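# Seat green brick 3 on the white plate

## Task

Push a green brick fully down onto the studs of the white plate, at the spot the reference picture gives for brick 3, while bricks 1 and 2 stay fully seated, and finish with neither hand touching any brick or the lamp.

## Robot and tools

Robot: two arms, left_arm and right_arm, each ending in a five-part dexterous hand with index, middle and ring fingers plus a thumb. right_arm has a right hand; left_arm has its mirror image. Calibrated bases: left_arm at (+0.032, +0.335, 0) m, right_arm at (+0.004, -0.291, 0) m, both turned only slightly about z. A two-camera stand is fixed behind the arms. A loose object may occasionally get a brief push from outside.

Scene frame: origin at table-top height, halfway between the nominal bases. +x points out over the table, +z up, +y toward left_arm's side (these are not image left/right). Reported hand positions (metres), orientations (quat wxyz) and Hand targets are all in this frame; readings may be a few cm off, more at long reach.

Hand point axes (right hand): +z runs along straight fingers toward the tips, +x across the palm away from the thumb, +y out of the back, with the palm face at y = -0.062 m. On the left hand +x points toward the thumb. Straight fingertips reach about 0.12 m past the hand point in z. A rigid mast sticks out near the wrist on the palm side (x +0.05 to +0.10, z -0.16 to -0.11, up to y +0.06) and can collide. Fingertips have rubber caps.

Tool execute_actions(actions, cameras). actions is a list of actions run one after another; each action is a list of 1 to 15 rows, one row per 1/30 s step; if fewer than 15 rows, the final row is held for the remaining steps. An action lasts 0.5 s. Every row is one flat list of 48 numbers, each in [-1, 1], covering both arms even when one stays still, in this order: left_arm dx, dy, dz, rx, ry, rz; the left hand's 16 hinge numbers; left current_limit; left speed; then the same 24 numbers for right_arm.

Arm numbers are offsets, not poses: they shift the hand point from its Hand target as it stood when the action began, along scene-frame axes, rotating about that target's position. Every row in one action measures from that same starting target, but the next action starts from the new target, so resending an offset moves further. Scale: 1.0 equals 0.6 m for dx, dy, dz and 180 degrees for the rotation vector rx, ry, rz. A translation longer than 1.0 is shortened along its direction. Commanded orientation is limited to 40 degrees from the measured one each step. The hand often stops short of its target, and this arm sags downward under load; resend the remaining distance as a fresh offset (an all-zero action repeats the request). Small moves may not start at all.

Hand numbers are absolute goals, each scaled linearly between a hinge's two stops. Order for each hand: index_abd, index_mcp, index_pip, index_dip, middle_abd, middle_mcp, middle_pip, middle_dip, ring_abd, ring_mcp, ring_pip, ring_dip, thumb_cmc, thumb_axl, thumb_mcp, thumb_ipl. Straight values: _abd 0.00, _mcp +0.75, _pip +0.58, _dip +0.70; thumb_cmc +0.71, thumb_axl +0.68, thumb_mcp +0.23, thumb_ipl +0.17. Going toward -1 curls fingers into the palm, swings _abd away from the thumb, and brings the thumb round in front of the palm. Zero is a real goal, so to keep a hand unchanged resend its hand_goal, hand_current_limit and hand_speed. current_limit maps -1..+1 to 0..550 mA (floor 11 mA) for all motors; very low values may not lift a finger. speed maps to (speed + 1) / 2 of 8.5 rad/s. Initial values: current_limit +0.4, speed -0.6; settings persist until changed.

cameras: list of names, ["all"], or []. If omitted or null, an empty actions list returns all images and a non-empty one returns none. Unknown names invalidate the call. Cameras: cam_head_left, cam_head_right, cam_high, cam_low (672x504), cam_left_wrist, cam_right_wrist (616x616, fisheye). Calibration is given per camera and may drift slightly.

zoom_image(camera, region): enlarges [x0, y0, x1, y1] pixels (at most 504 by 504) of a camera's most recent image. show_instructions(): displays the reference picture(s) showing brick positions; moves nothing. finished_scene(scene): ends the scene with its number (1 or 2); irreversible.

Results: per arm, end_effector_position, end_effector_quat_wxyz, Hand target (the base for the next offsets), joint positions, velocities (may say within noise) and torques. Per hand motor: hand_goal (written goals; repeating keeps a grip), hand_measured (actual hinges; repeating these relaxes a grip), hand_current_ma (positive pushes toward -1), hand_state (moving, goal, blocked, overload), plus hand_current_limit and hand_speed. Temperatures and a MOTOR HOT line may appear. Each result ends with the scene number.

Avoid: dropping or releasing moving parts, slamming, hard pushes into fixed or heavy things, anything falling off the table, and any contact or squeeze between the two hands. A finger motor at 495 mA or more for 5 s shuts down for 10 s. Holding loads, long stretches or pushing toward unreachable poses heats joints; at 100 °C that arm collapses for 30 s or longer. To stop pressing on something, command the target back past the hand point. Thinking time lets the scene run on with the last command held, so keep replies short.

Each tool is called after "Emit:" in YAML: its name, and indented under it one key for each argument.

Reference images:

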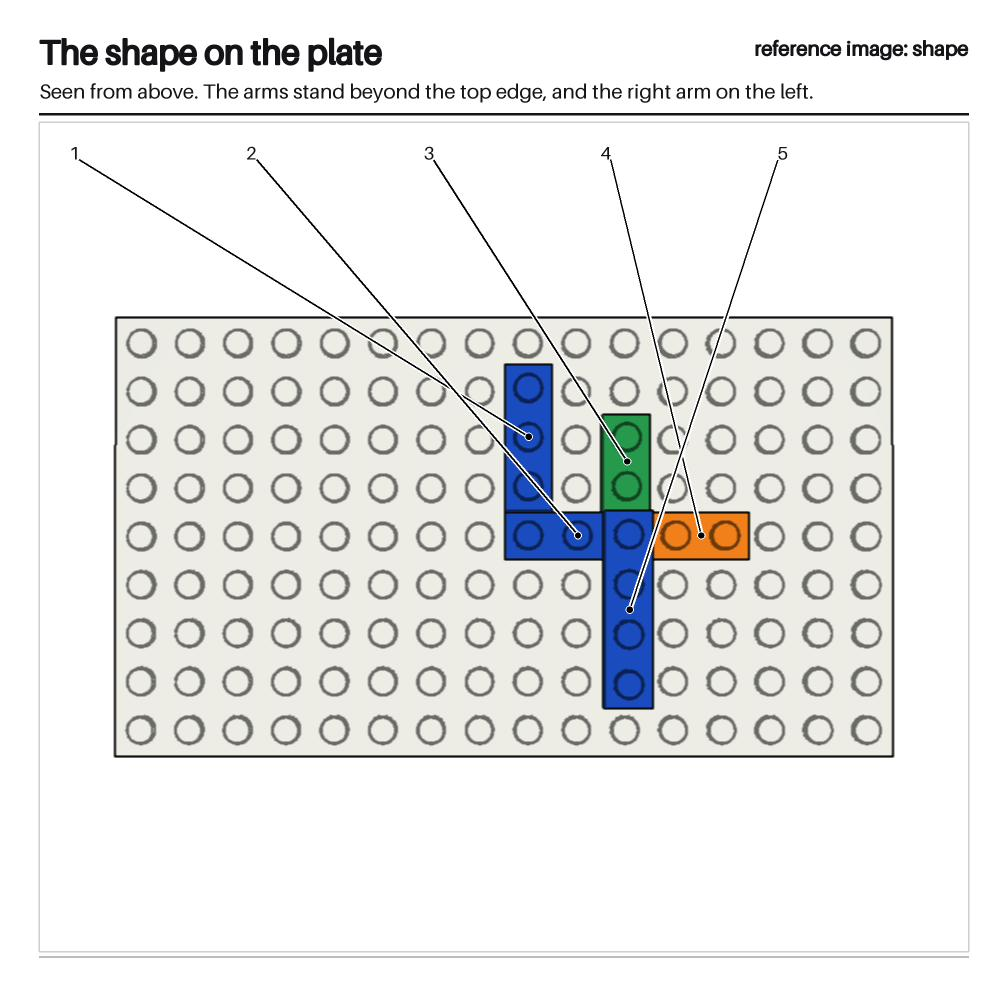

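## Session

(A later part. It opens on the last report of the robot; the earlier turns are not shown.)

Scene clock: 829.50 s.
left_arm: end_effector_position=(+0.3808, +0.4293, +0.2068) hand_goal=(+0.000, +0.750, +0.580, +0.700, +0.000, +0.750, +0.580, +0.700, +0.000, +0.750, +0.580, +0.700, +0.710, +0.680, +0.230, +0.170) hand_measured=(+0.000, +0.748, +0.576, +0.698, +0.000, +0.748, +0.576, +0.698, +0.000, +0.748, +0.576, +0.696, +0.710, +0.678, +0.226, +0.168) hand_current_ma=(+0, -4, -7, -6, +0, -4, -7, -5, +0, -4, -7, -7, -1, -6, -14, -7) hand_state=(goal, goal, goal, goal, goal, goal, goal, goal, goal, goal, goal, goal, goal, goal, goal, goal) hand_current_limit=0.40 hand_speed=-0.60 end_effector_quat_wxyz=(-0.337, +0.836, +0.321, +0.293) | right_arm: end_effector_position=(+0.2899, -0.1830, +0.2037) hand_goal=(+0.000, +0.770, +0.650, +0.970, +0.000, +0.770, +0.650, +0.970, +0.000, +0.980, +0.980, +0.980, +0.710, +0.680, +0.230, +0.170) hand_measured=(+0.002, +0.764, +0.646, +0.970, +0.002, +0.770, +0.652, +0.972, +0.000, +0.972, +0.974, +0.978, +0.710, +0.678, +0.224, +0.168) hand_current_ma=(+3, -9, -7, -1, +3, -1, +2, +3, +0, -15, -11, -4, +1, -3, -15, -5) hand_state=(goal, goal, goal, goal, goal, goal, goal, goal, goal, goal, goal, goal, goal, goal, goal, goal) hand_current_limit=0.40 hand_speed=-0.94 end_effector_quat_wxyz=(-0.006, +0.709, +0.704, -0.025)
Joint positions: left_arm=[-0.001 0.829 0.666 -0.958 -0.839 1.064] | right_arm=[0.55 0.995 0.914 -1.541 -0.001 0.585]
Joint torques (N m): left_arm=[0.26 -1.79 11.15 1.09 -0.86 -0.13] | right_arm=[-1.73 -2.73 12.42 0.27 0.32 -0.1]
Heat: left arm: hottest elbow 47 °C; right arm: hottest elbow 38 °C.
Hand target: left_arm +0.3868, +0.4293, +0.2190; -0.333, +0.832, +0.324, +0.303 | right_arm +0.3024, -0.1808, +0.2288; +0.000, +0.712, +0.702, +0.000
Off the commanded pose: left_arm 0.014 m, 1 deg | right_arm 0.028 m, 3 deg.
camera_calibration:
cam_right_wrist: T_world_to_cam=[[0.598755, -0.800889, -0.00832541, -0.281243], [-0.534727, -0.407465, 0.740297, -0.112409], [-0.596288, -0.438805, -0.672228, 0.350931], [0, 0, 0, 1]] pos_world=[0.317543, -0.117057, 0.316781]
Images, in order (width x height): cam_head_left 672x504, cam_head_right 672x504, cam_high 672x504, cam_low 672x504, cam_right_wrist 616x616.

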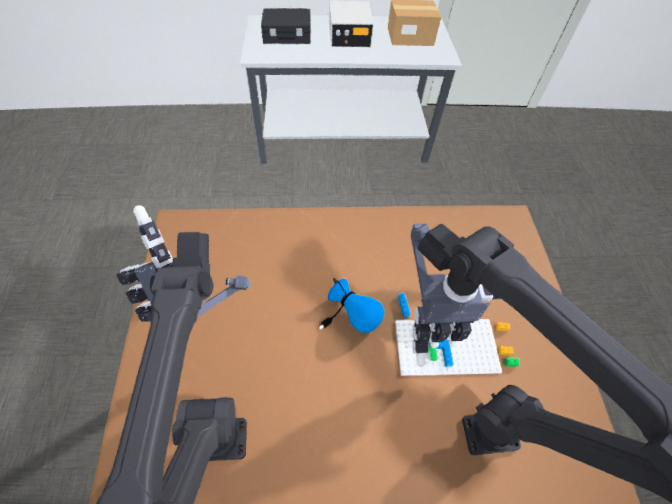

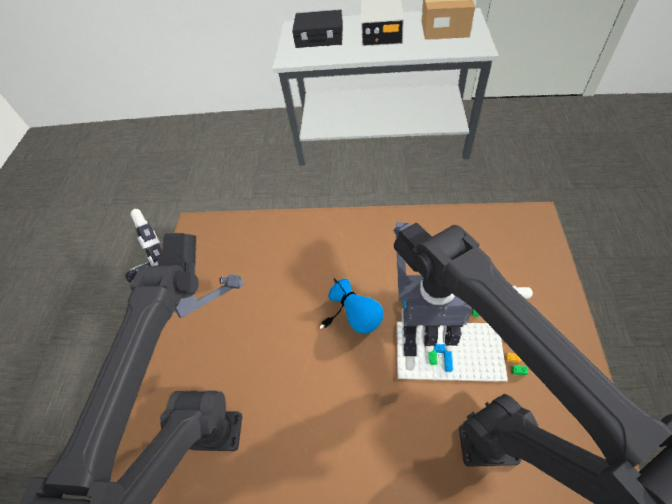

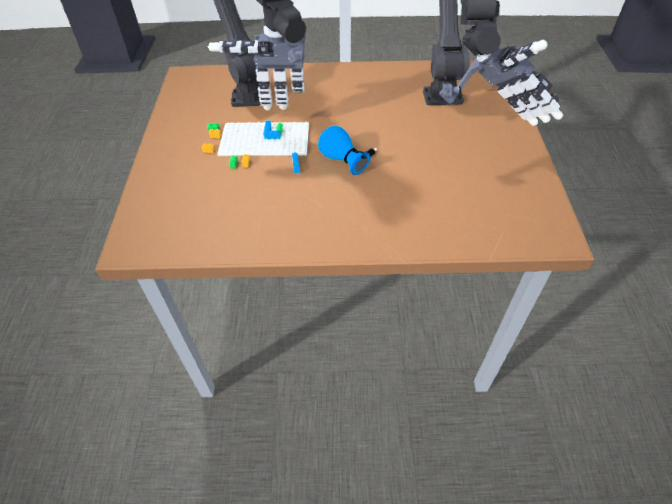

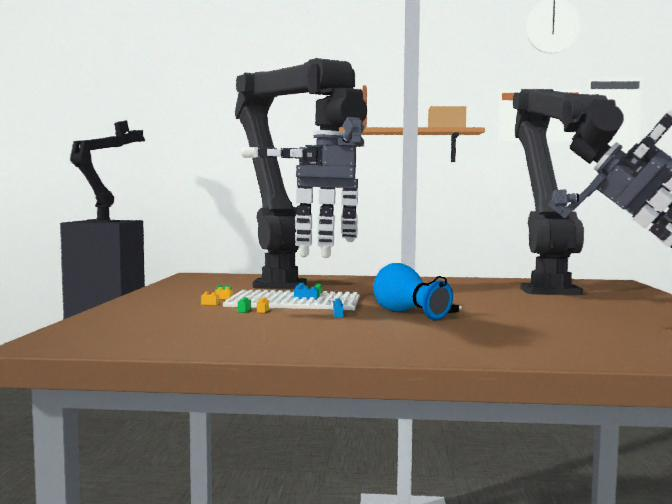

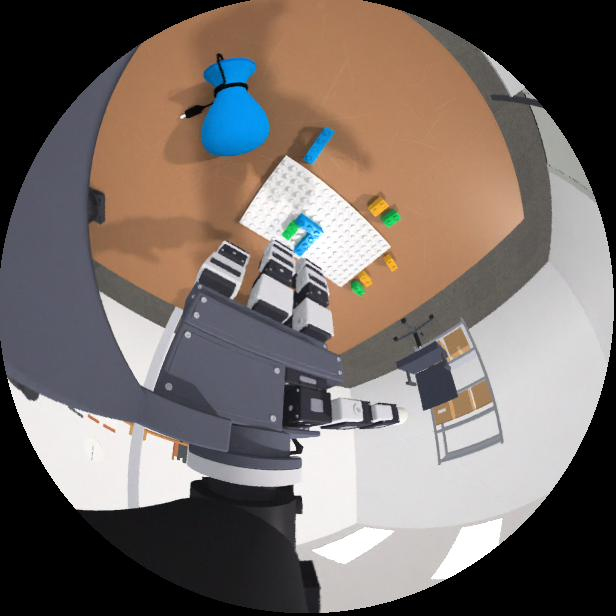

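Emit:
execute_actions:
  actions:
    - [[0,0,0,0,0,0,0,0.75,0.58,0.7,0,0.75,0.58,0.7,0,0.75,0.58,0.7,0.71,0.68,0.23,0.17,0.4,-0.6,-0.005,0,-0.04,0,0,0,0,0.98,0.98,0.98,-0.03,0.77,0.65,0.97,0,0.98,0.98,0.98,0.71,0.68,0.23,0.17,0.4,-0.8]]
    - [[0,0,0,0,0,0,0,0.75,0.58,0.7,0,0.75,0.58,0.7,0,0.75,0.58,0.7,0.71,0.68,0.23,0.17,0.4,-0.6,-0.008,0,-0.05,0,0,0,0,0.98,0.98,0.98,-0.03,0.77,0.65,0.97,0,0.98,0.98,0.98,0.71,0.68,0.23,0.17,0.4,-0.8]]
    - [[0,0,0,0,0,0,0,0.75,0.58,0.7,0,0.75,0.58,0.7,0,0.75,0.58,0.7,0.71,0.68,0.23,0.17,0.4,-0.6,-0.003,0,-0.04,0,0,0,0,0.98,0.98,0.98,-0.03,0.77,0.65,0.97,0,0.98,0.98,0.98,0.71,0.68,0.23,0.17,0.4,-0.8]]
  cameras: ["cam_low","cam_high","cam_right_wrist","cam_head_left","cam_head_right"]

Emit:
zoom_image:
  camera: "cam_low"
  region: [290, 250, 350, 310]

Emit:
zoom_image:
  camera: "cam_high"
  region: [255, 110, 295, 150]

Emit:
zoom_image:
  camera: "cam_right_wrist"
  region: [270, 205, 340, 275]

Emit:
zoom_image:
  camera: "cam_head_left"
  region: [410, 320, 470, 380]

Scene clock: 872.07 s.
left_arm: end_effector_position=(+0.3808, +0.4293, +0.2068) hand_goal=(+0.000, +0.750, +0.580, +0.700, +0.000, +0.750, +0.580, +0.700, +0.000, +0.750, +0.580, +0.700, +0.710, +0.680, +0.230, +0.170) hand_measured=(+0.000, +0.748, +0.576, +0.698, +0.000, +0.748, +0.576, +0.698, +0.000, +0.748, +0.576, +0.696, +0.710, +0.678, +0.226, +0.168) hand_current_ma=(+0, -4, -7, -6, +0, -4, -7, -5, +0, -4, -7, -7, -1, -6, -14, -7) hand_state=(goal, goal, goal, goal, goal, goal, goal, goal, goal, goal, goal, goal, goal, goal, goal, goal) hand_current_limit=0.40 hand_speed=-0.60 end_effector_quat_wxyz=(-0.337, +0.836, +0.321, +0.293) | right_arm: end_effector_position=(+0.2911, -0.1823, +0.1509) hand_goal=(+0.000, +0.980, +0.980, +0.980, -0.030, +0.770, +0.650, +0.970, +0.000, +0.980, +0.980, +0.980, +0.710, +0.680, +0.230, +0.170) hand_measured=(+0.002, +0.970, +0.972, +0.978, -0.028, +0.770, +0.652, +0.972, +0.000, +0.972, +0.974, +0.978, +0.710, +0.678, +0.224, +0.168) hand_current_ma=(+3, -21, -13, -4, +3, -1, +2, +3, +0, -15, -11, -4, +1, -3, -15, -5) hand_state=(goal, goal, goal, goal, goal, goal, goal, goal, goal, goal, goal, goal, goal, goal, goal, goal) hand_current_limit=0.40 hand_speed=-0.80 end_effector_quat_wxyz=(-0.001, +0.710, +0.704, -0.004)
Joint positions: left_arm=[-0.001 0.829 0.666 -0.958 -0.839 1.064] | right_arm=[0.55 0.993 0.767 -1.353 -0.001 0.587]
Joint torques (N m): left_arm=[0.26 -1.85 11.15 1.09 -0.86 -0.14] | right_arm=[-0.79 -1.85 7.83 1.02 0.25 0.05]
Heat: left arm: hottest elbow 47 °C; right arm: hottest elbow 41 °C.
Hand target: left_arm +0.3868, +0.4293, +0.2190; -0.333, +0.832, +0.324, +0.303 | right_arm +0.2929, -0.1808, +0.1508; +0.000, +0.712, +0.702, +0.000
Off the commanded pose: left_arm 0.014 m, 1 deg | right_arm 0.002 m, 1 deg.
camera_calibration:
cam_right_wrist: T_world_to_cam=[[0.597771, -0.801647, -0.00561427, -0.282196], [-0.561339, -0.423558, 0.710984, -0.0631937], [-0.572336, -0.421854, -0.703186, 0.317239], [0, 0, 0, 1]] pos_world=[0.314783, -0.119159, 0.266424]
Images, in order (width x height): cam_head_left 672x504, cam_head_right 672x504, cam_high 672x504, cam_low 672x504, cam_right_wrist 616x616.

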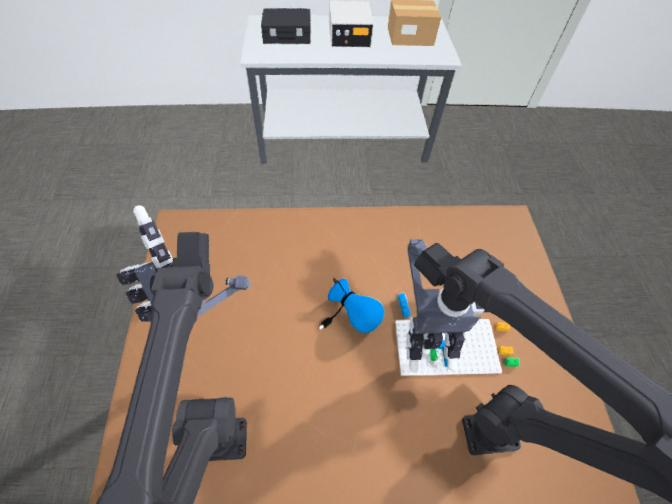

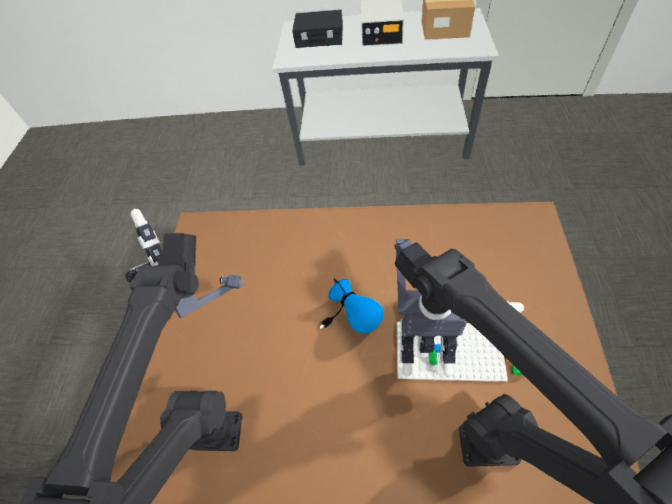

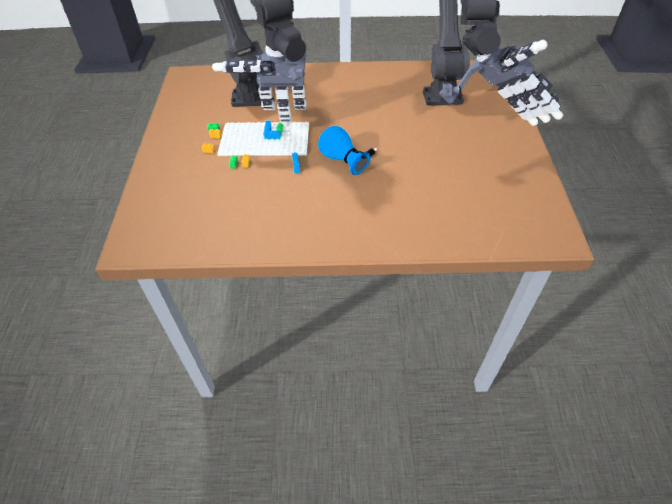

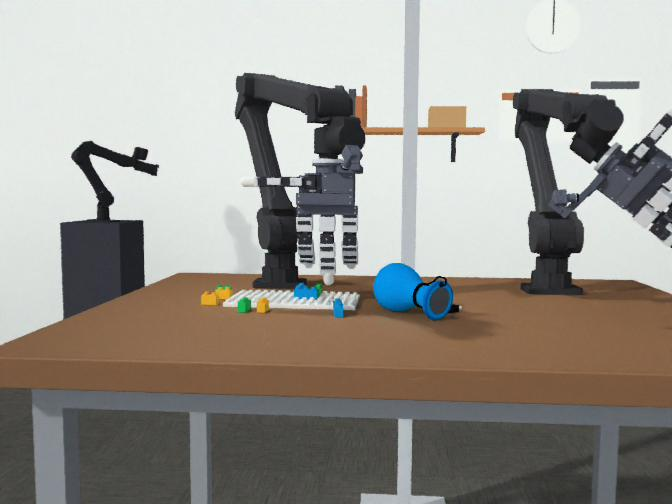

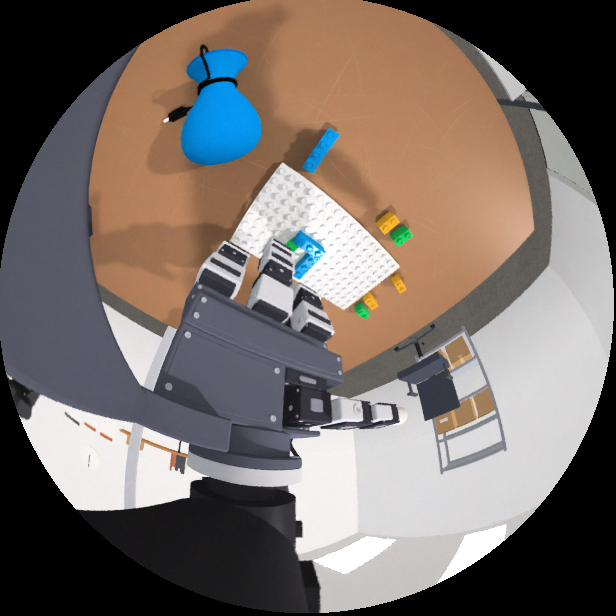

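Scaled by 8.400 from the camera's 672x504 image, which has a finer 960x720 frame.

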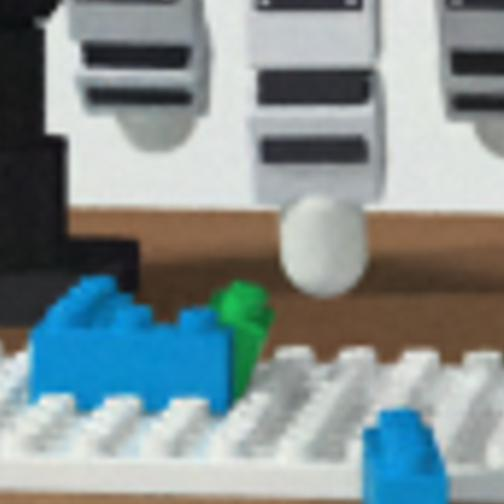

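Scaled by 12.600 from the camera's 672x504 image, which has a finer 960x720 frame.

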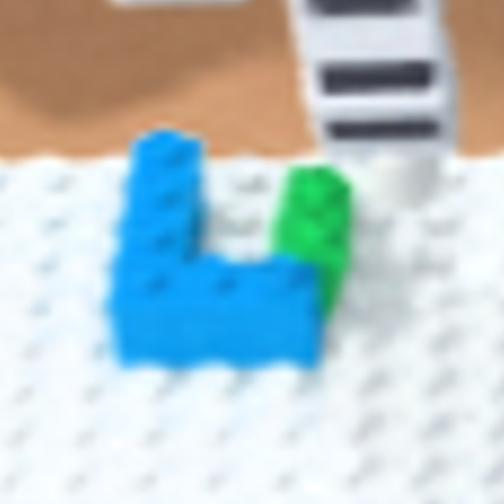

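Scaled by 7.200 from the camera's 616x616 image, which has a finer 880x880 frame.

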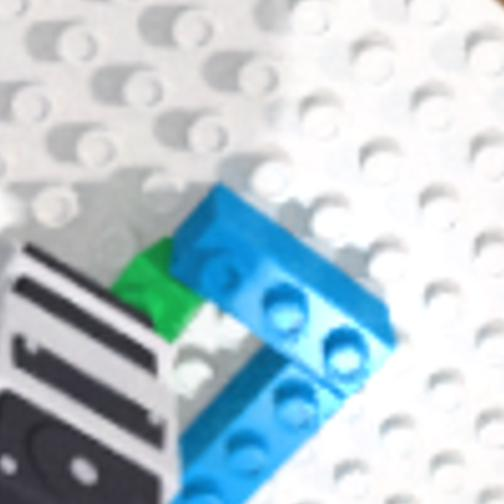

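Scaled by 8.400 from the camera's 672x504 image, which has a finer 960x720 frame.

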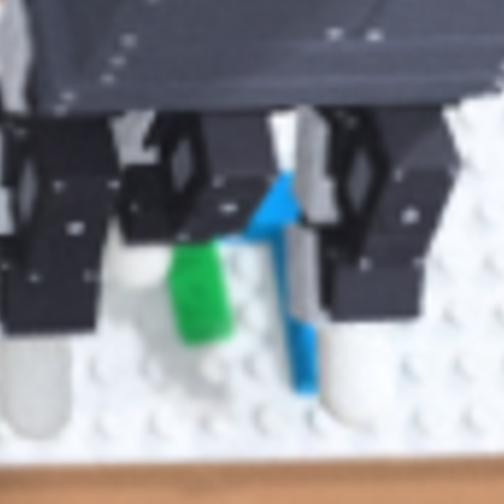

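Emit:
execute_actions:
  actions: []

Emit:
zoom_image:
  camera: "cam_low"
  region: [290, 220, 370, 300]

Emit:
zoom_image:
  camera: "cam_high"
  region: [245, 90, 315, 160]

Emit:
zoom_image:
  camera: "cam_right_wrist"
  region: [260, 190, 350, 280]

Scene clock: 896.70 s.
left_arm: end_effector_position=(+0.3808, +0.4293, +0.2068) hand_goal=(+0.000, +0.750, +0.580, +0.700, +0.000, +0.750, +0.580, +0.700, +0.000, +0.750, +0.580, +0.700, +0.710, +0.680, +0.230, +0.170) hand_measured=(+0.000, +0.748, +0.576, +0.698, +0.000, +0.748, +0.576, +0.698, +0.000, +0.748, +0.576, +0.696, +0.710, +0.678, +0.226, +0.168) hand_current_ma=(+0, -4, -7, -6, +0, -4, -7, -5, +0, -4, -7, -7, -1, -6, -14, -7) hand_state=(goal, goal, goal, goal, goal, goal, goal, goal, goal, goal, goal, goal, goal, goal, goal, goal) hand_current_limit=0.40 hand_speed=-0.60 end_effector_quat_wxyz=(-0.337, +0.836, +0.321, +0.293) | right_arm: end_effector_position=(+0.2911, -0.1823, +0.1509) hand_goal=(+0.000, +0.980, +0.980, +0.980, -0.030, +0.770, +0.650, +0.970, +0.000, +0.980, +0.980, +0.980, +0.710, +0.680, +0.230, +0.170) hand_measured=(+0.002, +0.970, +0.972, +0.978, -0.028, +0.770, +0.652, +0.972, +0.000, +0.972, +0.974, +0.978, +0.710, +0.678, +0.224, +0.168) hand_current_ma=(+3, -21, -13, -4, +3, -1, +2, +3, +0, -15, -11, -4, +1, -3, -15, -5) hand_state=(goal, goal, goal, goal, goal, goal, goal, goal, goal, goal, goal, goal, goal, goal, goal, goal) hand_current_limit=0.40 hand_speed=-0.80 end_effector_quat_wxyz=(-0.001, +0.710, +0.704, -0.004)
Joint positions: left_arm=[-0.001 0.829 0.666 -0.958 -0.839 1.064] | right_arm=[0.55 0.993 0.767 -1.353 -0.001 0.587]
Joint velocities: within noise
Joint torques (N m): left_arm=[0.32 -1.79 11.15 1.07 -0.86 -0.13] | right_arm=[-0.32 -1.49 7.83 1.01 0.24 0.05]
Motor temperatures (°C): left_arm=[34 34 47 34 35 31] | right_arm=[32 32 40 32 34 32]
Heat: left arm: hottest elbow 47 °C; right arm: hottest elbow 40 °C.
Hand target: left_arm +0.3868, +0.4293, +0.2190; -0.333, +0.832, +0.324, +0.303 | right_arm +0.2929, -0.1808, +0.1508; +0.000, +0.712, +0.702, +0.000
Off the commanded pose: left_arm 0.014 m, 1 deg | right_arm 0.002 m, 1 deg.
camera_calibration:
cam_right_wrist: T_world_to_cam=[[0.597771, -0.801647, -0.00561427, -0.282196], [-0.561339, -0.423558, 0.710984, -0.0631937], [-0.572336, -0.421854, -0.703186, 0.317239], [0, 0, 0, 1]] pos_world=[0.314783, -0.119159, 0.266424]

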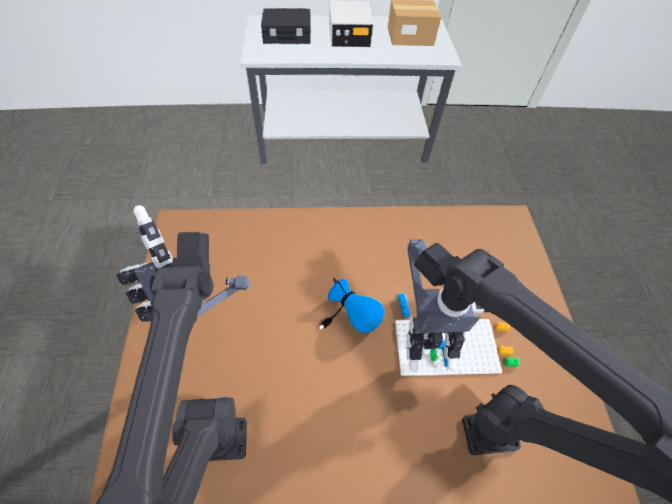

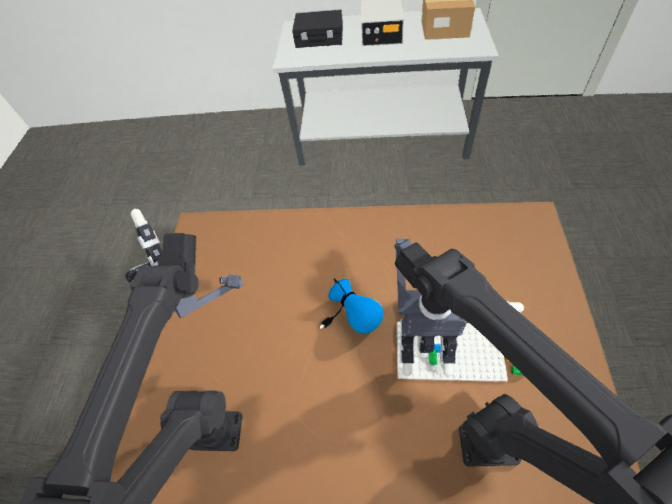

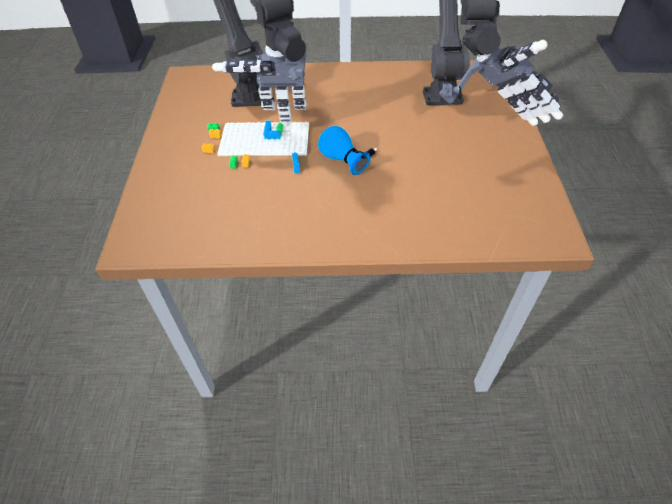

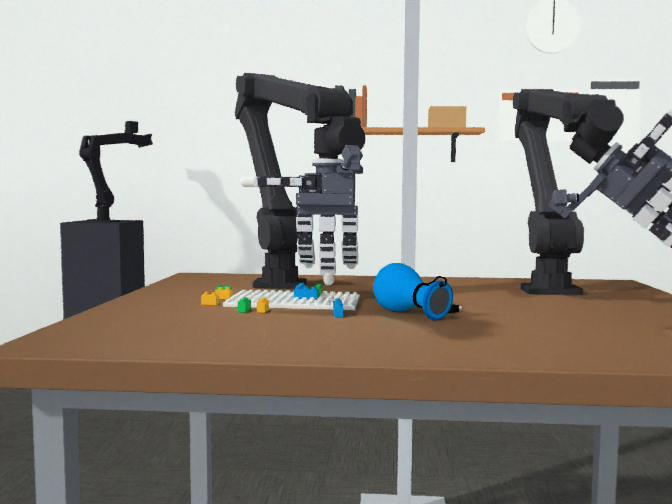

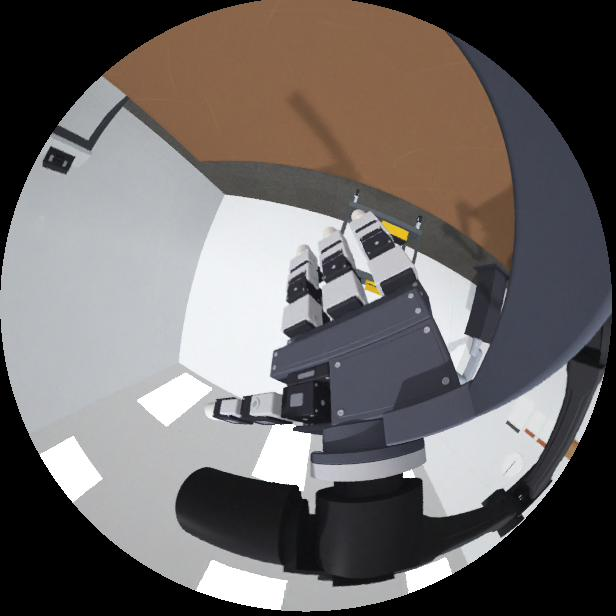

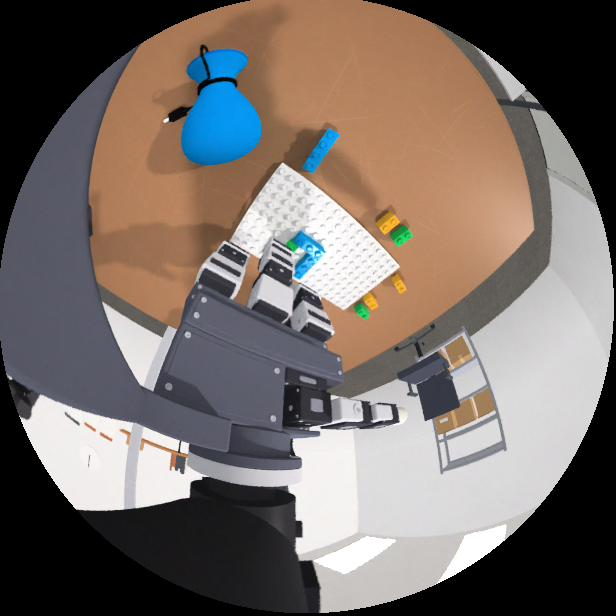

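Scaled by 6.300 from the camera's 672x504 image, which has a finer 960x720 frame.

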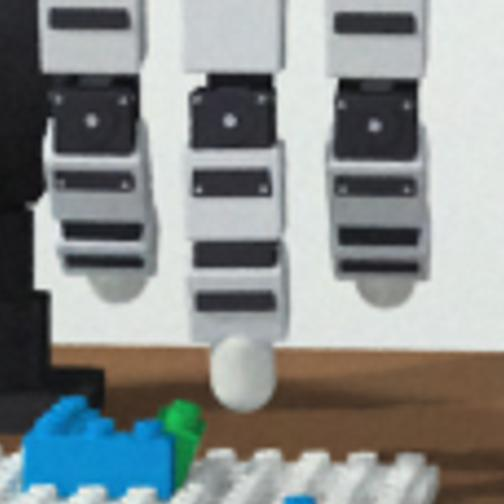

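Scaled by 7.200 from the camera's 672x504 image, which has a finer 960x720 frame.

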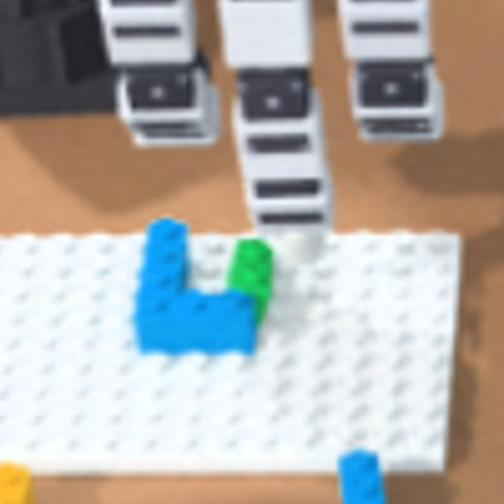

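Scaled by 5.600 from the camera's 616x616 image, which has a finer 880x880 frame.

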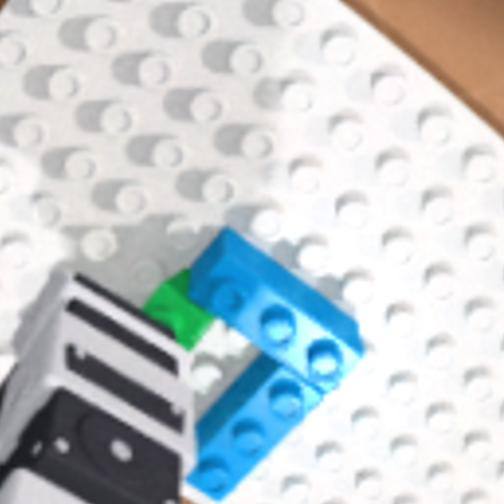

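Emit:
execute_actions:
  actions:
    - [[0,0,0,0,0,0,0,0.75,0.58,0.7,0,0.75,0.58,0.7,0,0.75,0.58,0.7,0.71,0.68,0.23,0.17,0.4,-0.6,0,0,-0.012,0,0,0,0,0.98,0.98,0.98,-0.09,0.77,0.65,0.97,0,0.98,0.98,0.98,0.71,0.68,0.23,0.17,0.4,-0.9]]
    - [[0,0,0,0,0,0,0,0.75,0.58,0.7,0,0.75,0.58,0.7,0,0.75,0.58,0.7,0.71,0.68,0.23,0.17,0.4,-0.6,0,0,-0.012,0,0,0,0,0.98,0.98,0.98,-0.09,0.77,0.65,0.97,0,0.98,0.98,0.98,0.71,0.68,0.23,0.17,0.4,-0.9]]
  cameras: ["cam_low","cam_high","cam_right_wrist"]

Emit:
zoom_image:
  camera: "cam_low"
  region: [290, 240, 350, 300]

Emit:
zoom_image:
  camera: "cam_high"
  region: [255, 100, 300, 145]

Scene clock: 905.37 s.
left_arm: end_effector_position=(+0.3808, +0.4293, +0.2068) hand_goal=(+0.000, +0.750, +0.580, +0.700, +0.000, +0.750, +0.580, +0.700, +0.000, +0.750, +0.580, +0.700, +0.710, +0.680, +0.230, +0.170) hand_measured=(+0.000, +0.748, +0.576, +0.698, +0.000, +0.748, +0.576, +0.698, +0.000, +0.748, +0.576, +0.696, +0.710, +0.678, +0.226, +0.168) hand_current_ma=(+0, -4, -7, -6, +0, -4, -7, -5, +0, -4, -7, -7, -1, -6, -14, -7) hand_state=(goal, goal, goal, goal, goal, goal, goal, goal, goal, goal, goal, goal, goal, goal, goal, goal) hand_current_limit=0.40 hand_speed=-0.60 end_effector_quat_wxyz=(-0.337, +0.836, +0.321, +0.293) | right_arm: end_effector_position=(+0.2914, -0.1822, +0.1395) hand_goal=(+0.000, +0.980, +0.980, +0.980, -0.090, +0.770, +0.650, +0.970, +0.000, +0.980, +0.980, +0.980, +0.710, +0.680, +0.230, +0.170) hand_measured=(+0.002, +0.970, +0.972, +0.978, -0.086, +0.770, +0.652, +0.972, +0.000, +0.972, +0.974, +0.978, +0.710, +0.678, +0.224, +0.168) hand_current_ma=(+3, -21, -13, -4, +4, -1, +2, +3, +0, -15, -11, -4, +1, -3, -15, -5) hand_state=(goal, goal, goal, goal, goal, goal, goal, goal, goal, goal, goal, goal, goal, goal, goal, goal) hand_current_limit=0.40 hand_speed=-0.90 end_effector_quat_wxyz=(+0.000, +0.710, +0.704, +0.001)
Joint positions: left_arm=[-0.001 0.829 0.666 -0.958 -0.839 1.064] | right_arm=[0.55 0.996 0.736 -1.31 -0.001 0.587]
Joint torques (N m): left_arm=[0.32 -1.79 11.15 1.09 -0.86 -0.13] | right_arm=[-0.5 -0.85 7.72 1.03 0.23 0.05]
Heat: left arm: hottest elbow 47 °C; right arm: hottest elbow 40 °C.
Hand target: left_arm +0.3868, +0.4293, +0.2190; -0.333, +0.832, +0.324, +0.303 | right_arm +0.2929, -0.1808, +0.1364; +0.000, +0.712, +0.702, +0.000
Off the commanded pose: left_arm 0.014 m, 1 deg | right_arm 0.004 m, 0 deg.
camera_calibration:
cam_right_wrist: T_world_to_cam=[[0.597822, -0.801614, -0.00493491, -0.282348], [-0.567279, -0.427395, 0.703937, -0.0527447], [-0.566395, -0.41803, -0.710245, 0.309403], [0, 0, 0, 1]] pos_world=[0.314117, -0.119537, 0.255488]
Images, in order (width x height): cam_high 672x504, cam_low 672x504, cam_right_wrist 616x616.

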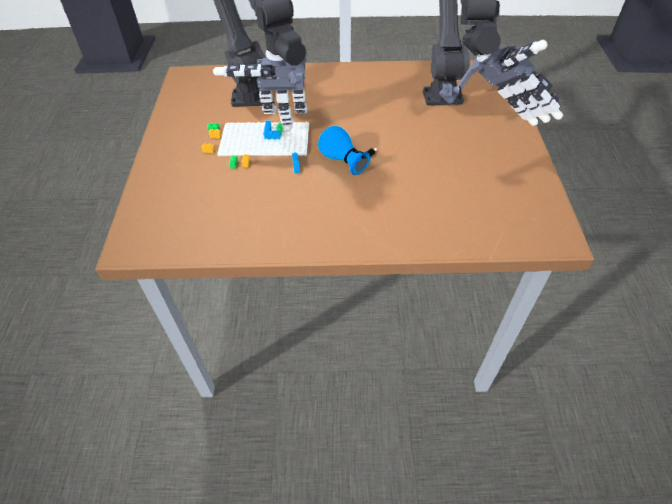

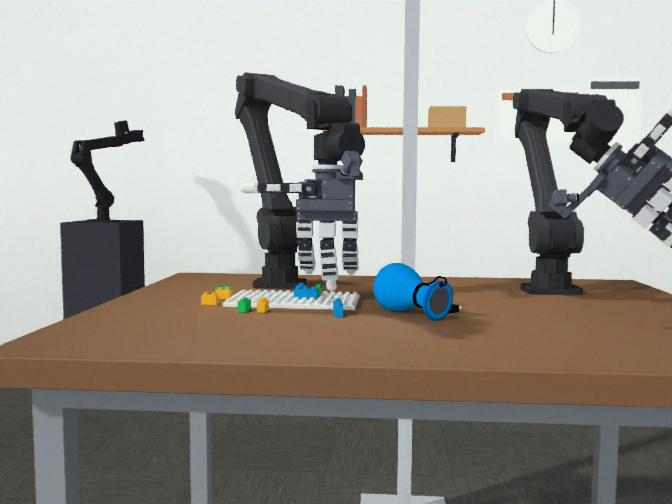

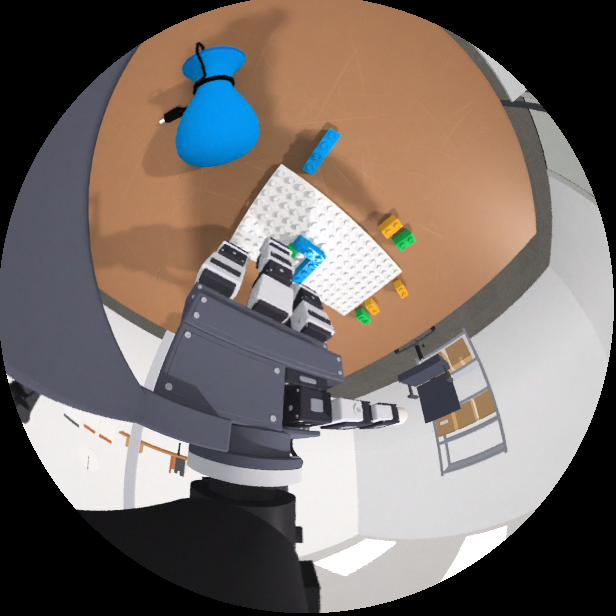

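Scaled by 8.400 from the camera's 672x504 image, which has a finer 960x720 frame.

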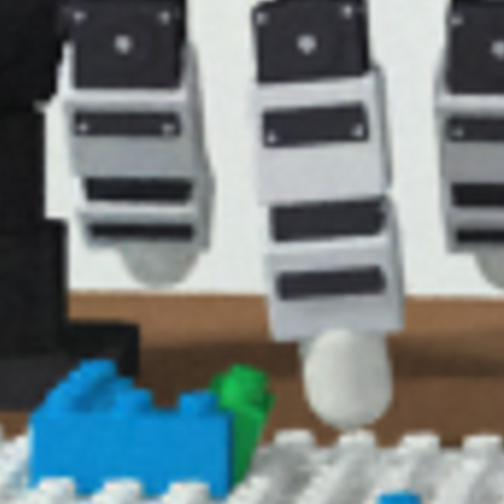

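Scaled by 11.200 from the camera's 672x504 image, which has a finer 960x720 frame.

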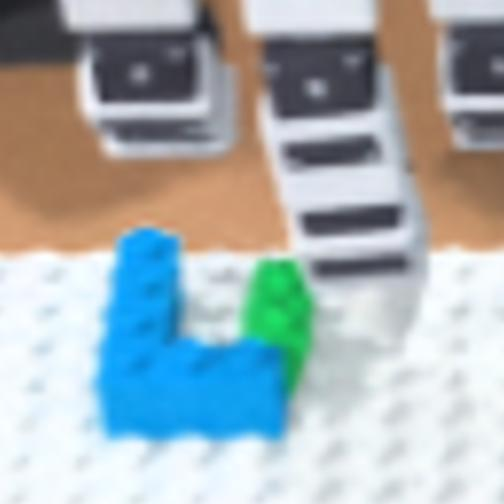

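Emit:
execute_actions:
  actions:
    - [[0,0,0,0,0,0,0,0.75,0.58,0.7,0,0.75,0.58,0.7,0,0.75,0.58,0.7,0.71,0.68,0.23,0.17,0.4,-0.6,0,0,-0.007,0,0,0,0,0.98,0.98,0.98,-0.05,0.77,0.65,0.97,0,0.98,0.98,0.98,0.71,0.68,0.23,0.17,0.4,-0.94]]
    - [[0,0,0,0,0,0,0,0.75,0.58,0.7,0,0.75,0.58,0.7,0,0.75,0.58,0.7,0.71,0.68,0.23,0.17,0.4,-0.6,0,0,0,0,0,0,0,0.98,0.98,0.98,0.0,0.77,0.65,0.97,0,0.98,0.98,0.98,0.71,0.68,0.23,0.17,0.4,-0.94]]
  cameras: ["cam_low","cam_high","cam_right_wrist"]

Emit:
zoom_image:
  camera: "cam_low"
  region: [290, 240, 350, 300]

Emit:
zoom_image:
  camera: "cam_high"
  region: [255, 100, 300, 145]

Scene clock: 918.33 s.
left_arm: end_effector_position=(+0.3808, +0.4293, +0.2068) hand_goal=(+0.000, +0.750, +0.580, +0.700, +0.000, +0.750, +0.580, +0.700, +0.000, +0.750, +0.580, +0.700, +0.710, +0.680, +0.230, +0.170) hand_measured=(+0.000, +0.748, +0.576, +0.698, +0.000, +0.748, +0.576, +0.698, +0.000, +0.748, +0.576, +0.696, +0.710, +0.678, +0.226, +0.168) hand_current_ma=(+0, -4, -7, -6, +0, -4, -7, -5, +0, -4, -7, -7, -1, -6, -14, -7) hand_state=(goal, goal, goal, goal, goal, goal, goal, goal, goal, goal, goal, goal, goal, goal, goal, goal) hand_current_limit=0.40 hand_speed=-0.60 end_effector_quat_wxyz=(-0.337, +0.836, +0.321, +0.293) | right_arm: end_effector_position=(+0.2914, -0.1821, +0.1352) hand_goal=(+0.000, +0.980, +0.980, +0.980, +0.000, +0.770, +0.650, +0.970, +0.000, +0.980, +0.980, +0.980, +0.710, +0.680, +0.230, +0.170) hand_measured=(+0.002, +0.970, +0.972, +0.978, -0.002, +0.770, +0.652, +0.972, +0.000, +0.972, +0.974, +0.978, +0.710, +0.678, +0.224, +0.168) hand_current_ma=(+3, -21, -13, -4, -3, -1, +2, +3, +0, -15, -11, -4, +1, -3, -15, -5) hand_state=(goal, goal, goal, goal, goal, goal, goal, goal, goal, goal, goal, goal, goal, goal, goal, goal) hand_current_limit=0.40 hand_speed=-0.94 end_effector_quat_wxyz=(+0.000, +0.710, +0.704, +0.001)
Joint positions: left_arm=[-0.001 0.829 0.666 -0.958 -0.839 1.064] | right_arm=[0.55 1 0.727 -1.297 -0.001 0.587]
Joint torques (N m): left_arm=[0.26 -1.79 11.15 1.07 -0.86 -0.14] | right_arm=[-0.32 -1.03 7.68 0.99 0.24 0.07]
Heat: left arm: hottest elbow 47 °C; right arm: hottest elbow 39 °C.
Hand target: left_arm +0.3868, +0.4293, +0.2190; -0.333, +0.832, +0.324, +0.303 | right_arm +0.2928, -0.1808, +0.1322; +0.000, +0.712, +0.702, +0.000
Off the commanded pose: left_arm 0.014 m, 1 deg | right_arm 0.004 m, 0 deg.
camera_calibration:
cam_right_wrist: T_world_to_cam=[[0.597822, -0.801614, -0.00493491, -0.282368], [-0.567279, -0.427395, 0.703937, -0.0497881], [-0.566395, -0.41803, -0.710245, 0.30642], [0, 0, 0, 1]] pos_world=[0.314117, -0.119537, 0.251288]
Images, in order (width x height): cam_high 672x504, cam_low 672x504, cam_right_wrist 616x616.

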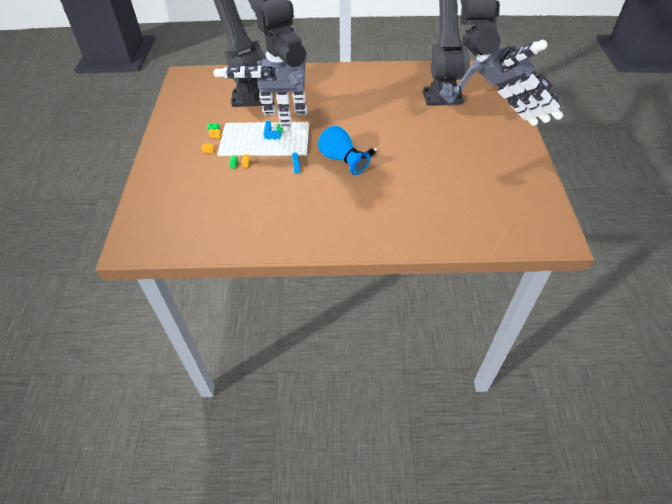

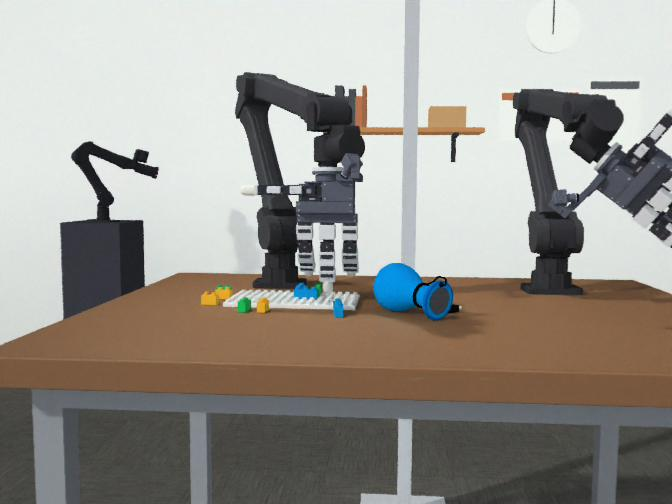

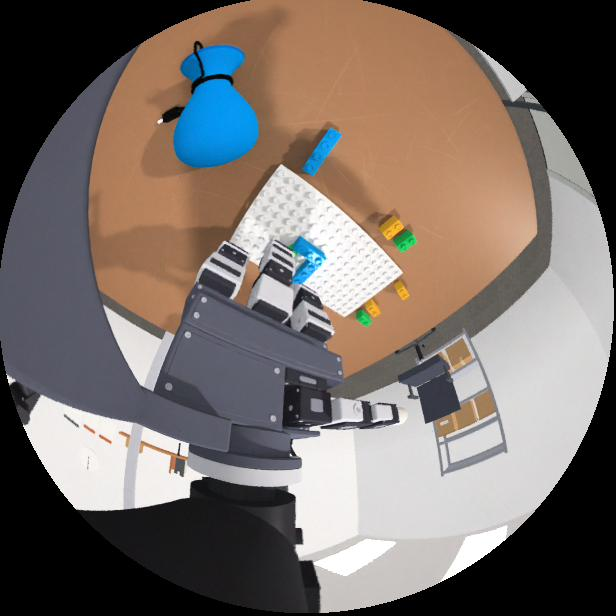

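Scaled by 8.400 from the camera's 672x504 image, which has a finer 960x720 frame.

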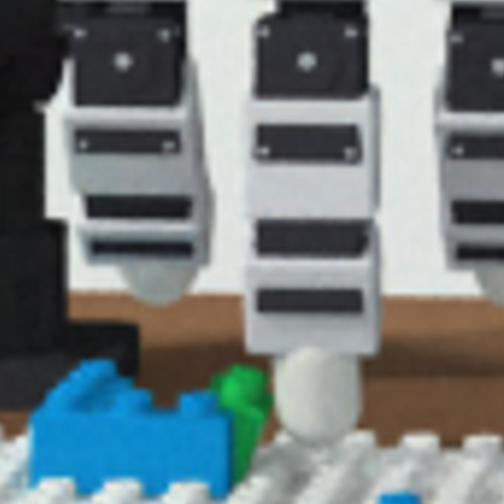

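Scaled by 11.200 from the camera's 672x504 image, which has a finer 960x720 frame.

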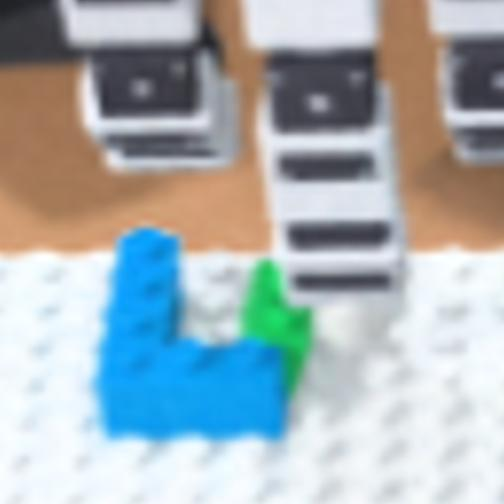

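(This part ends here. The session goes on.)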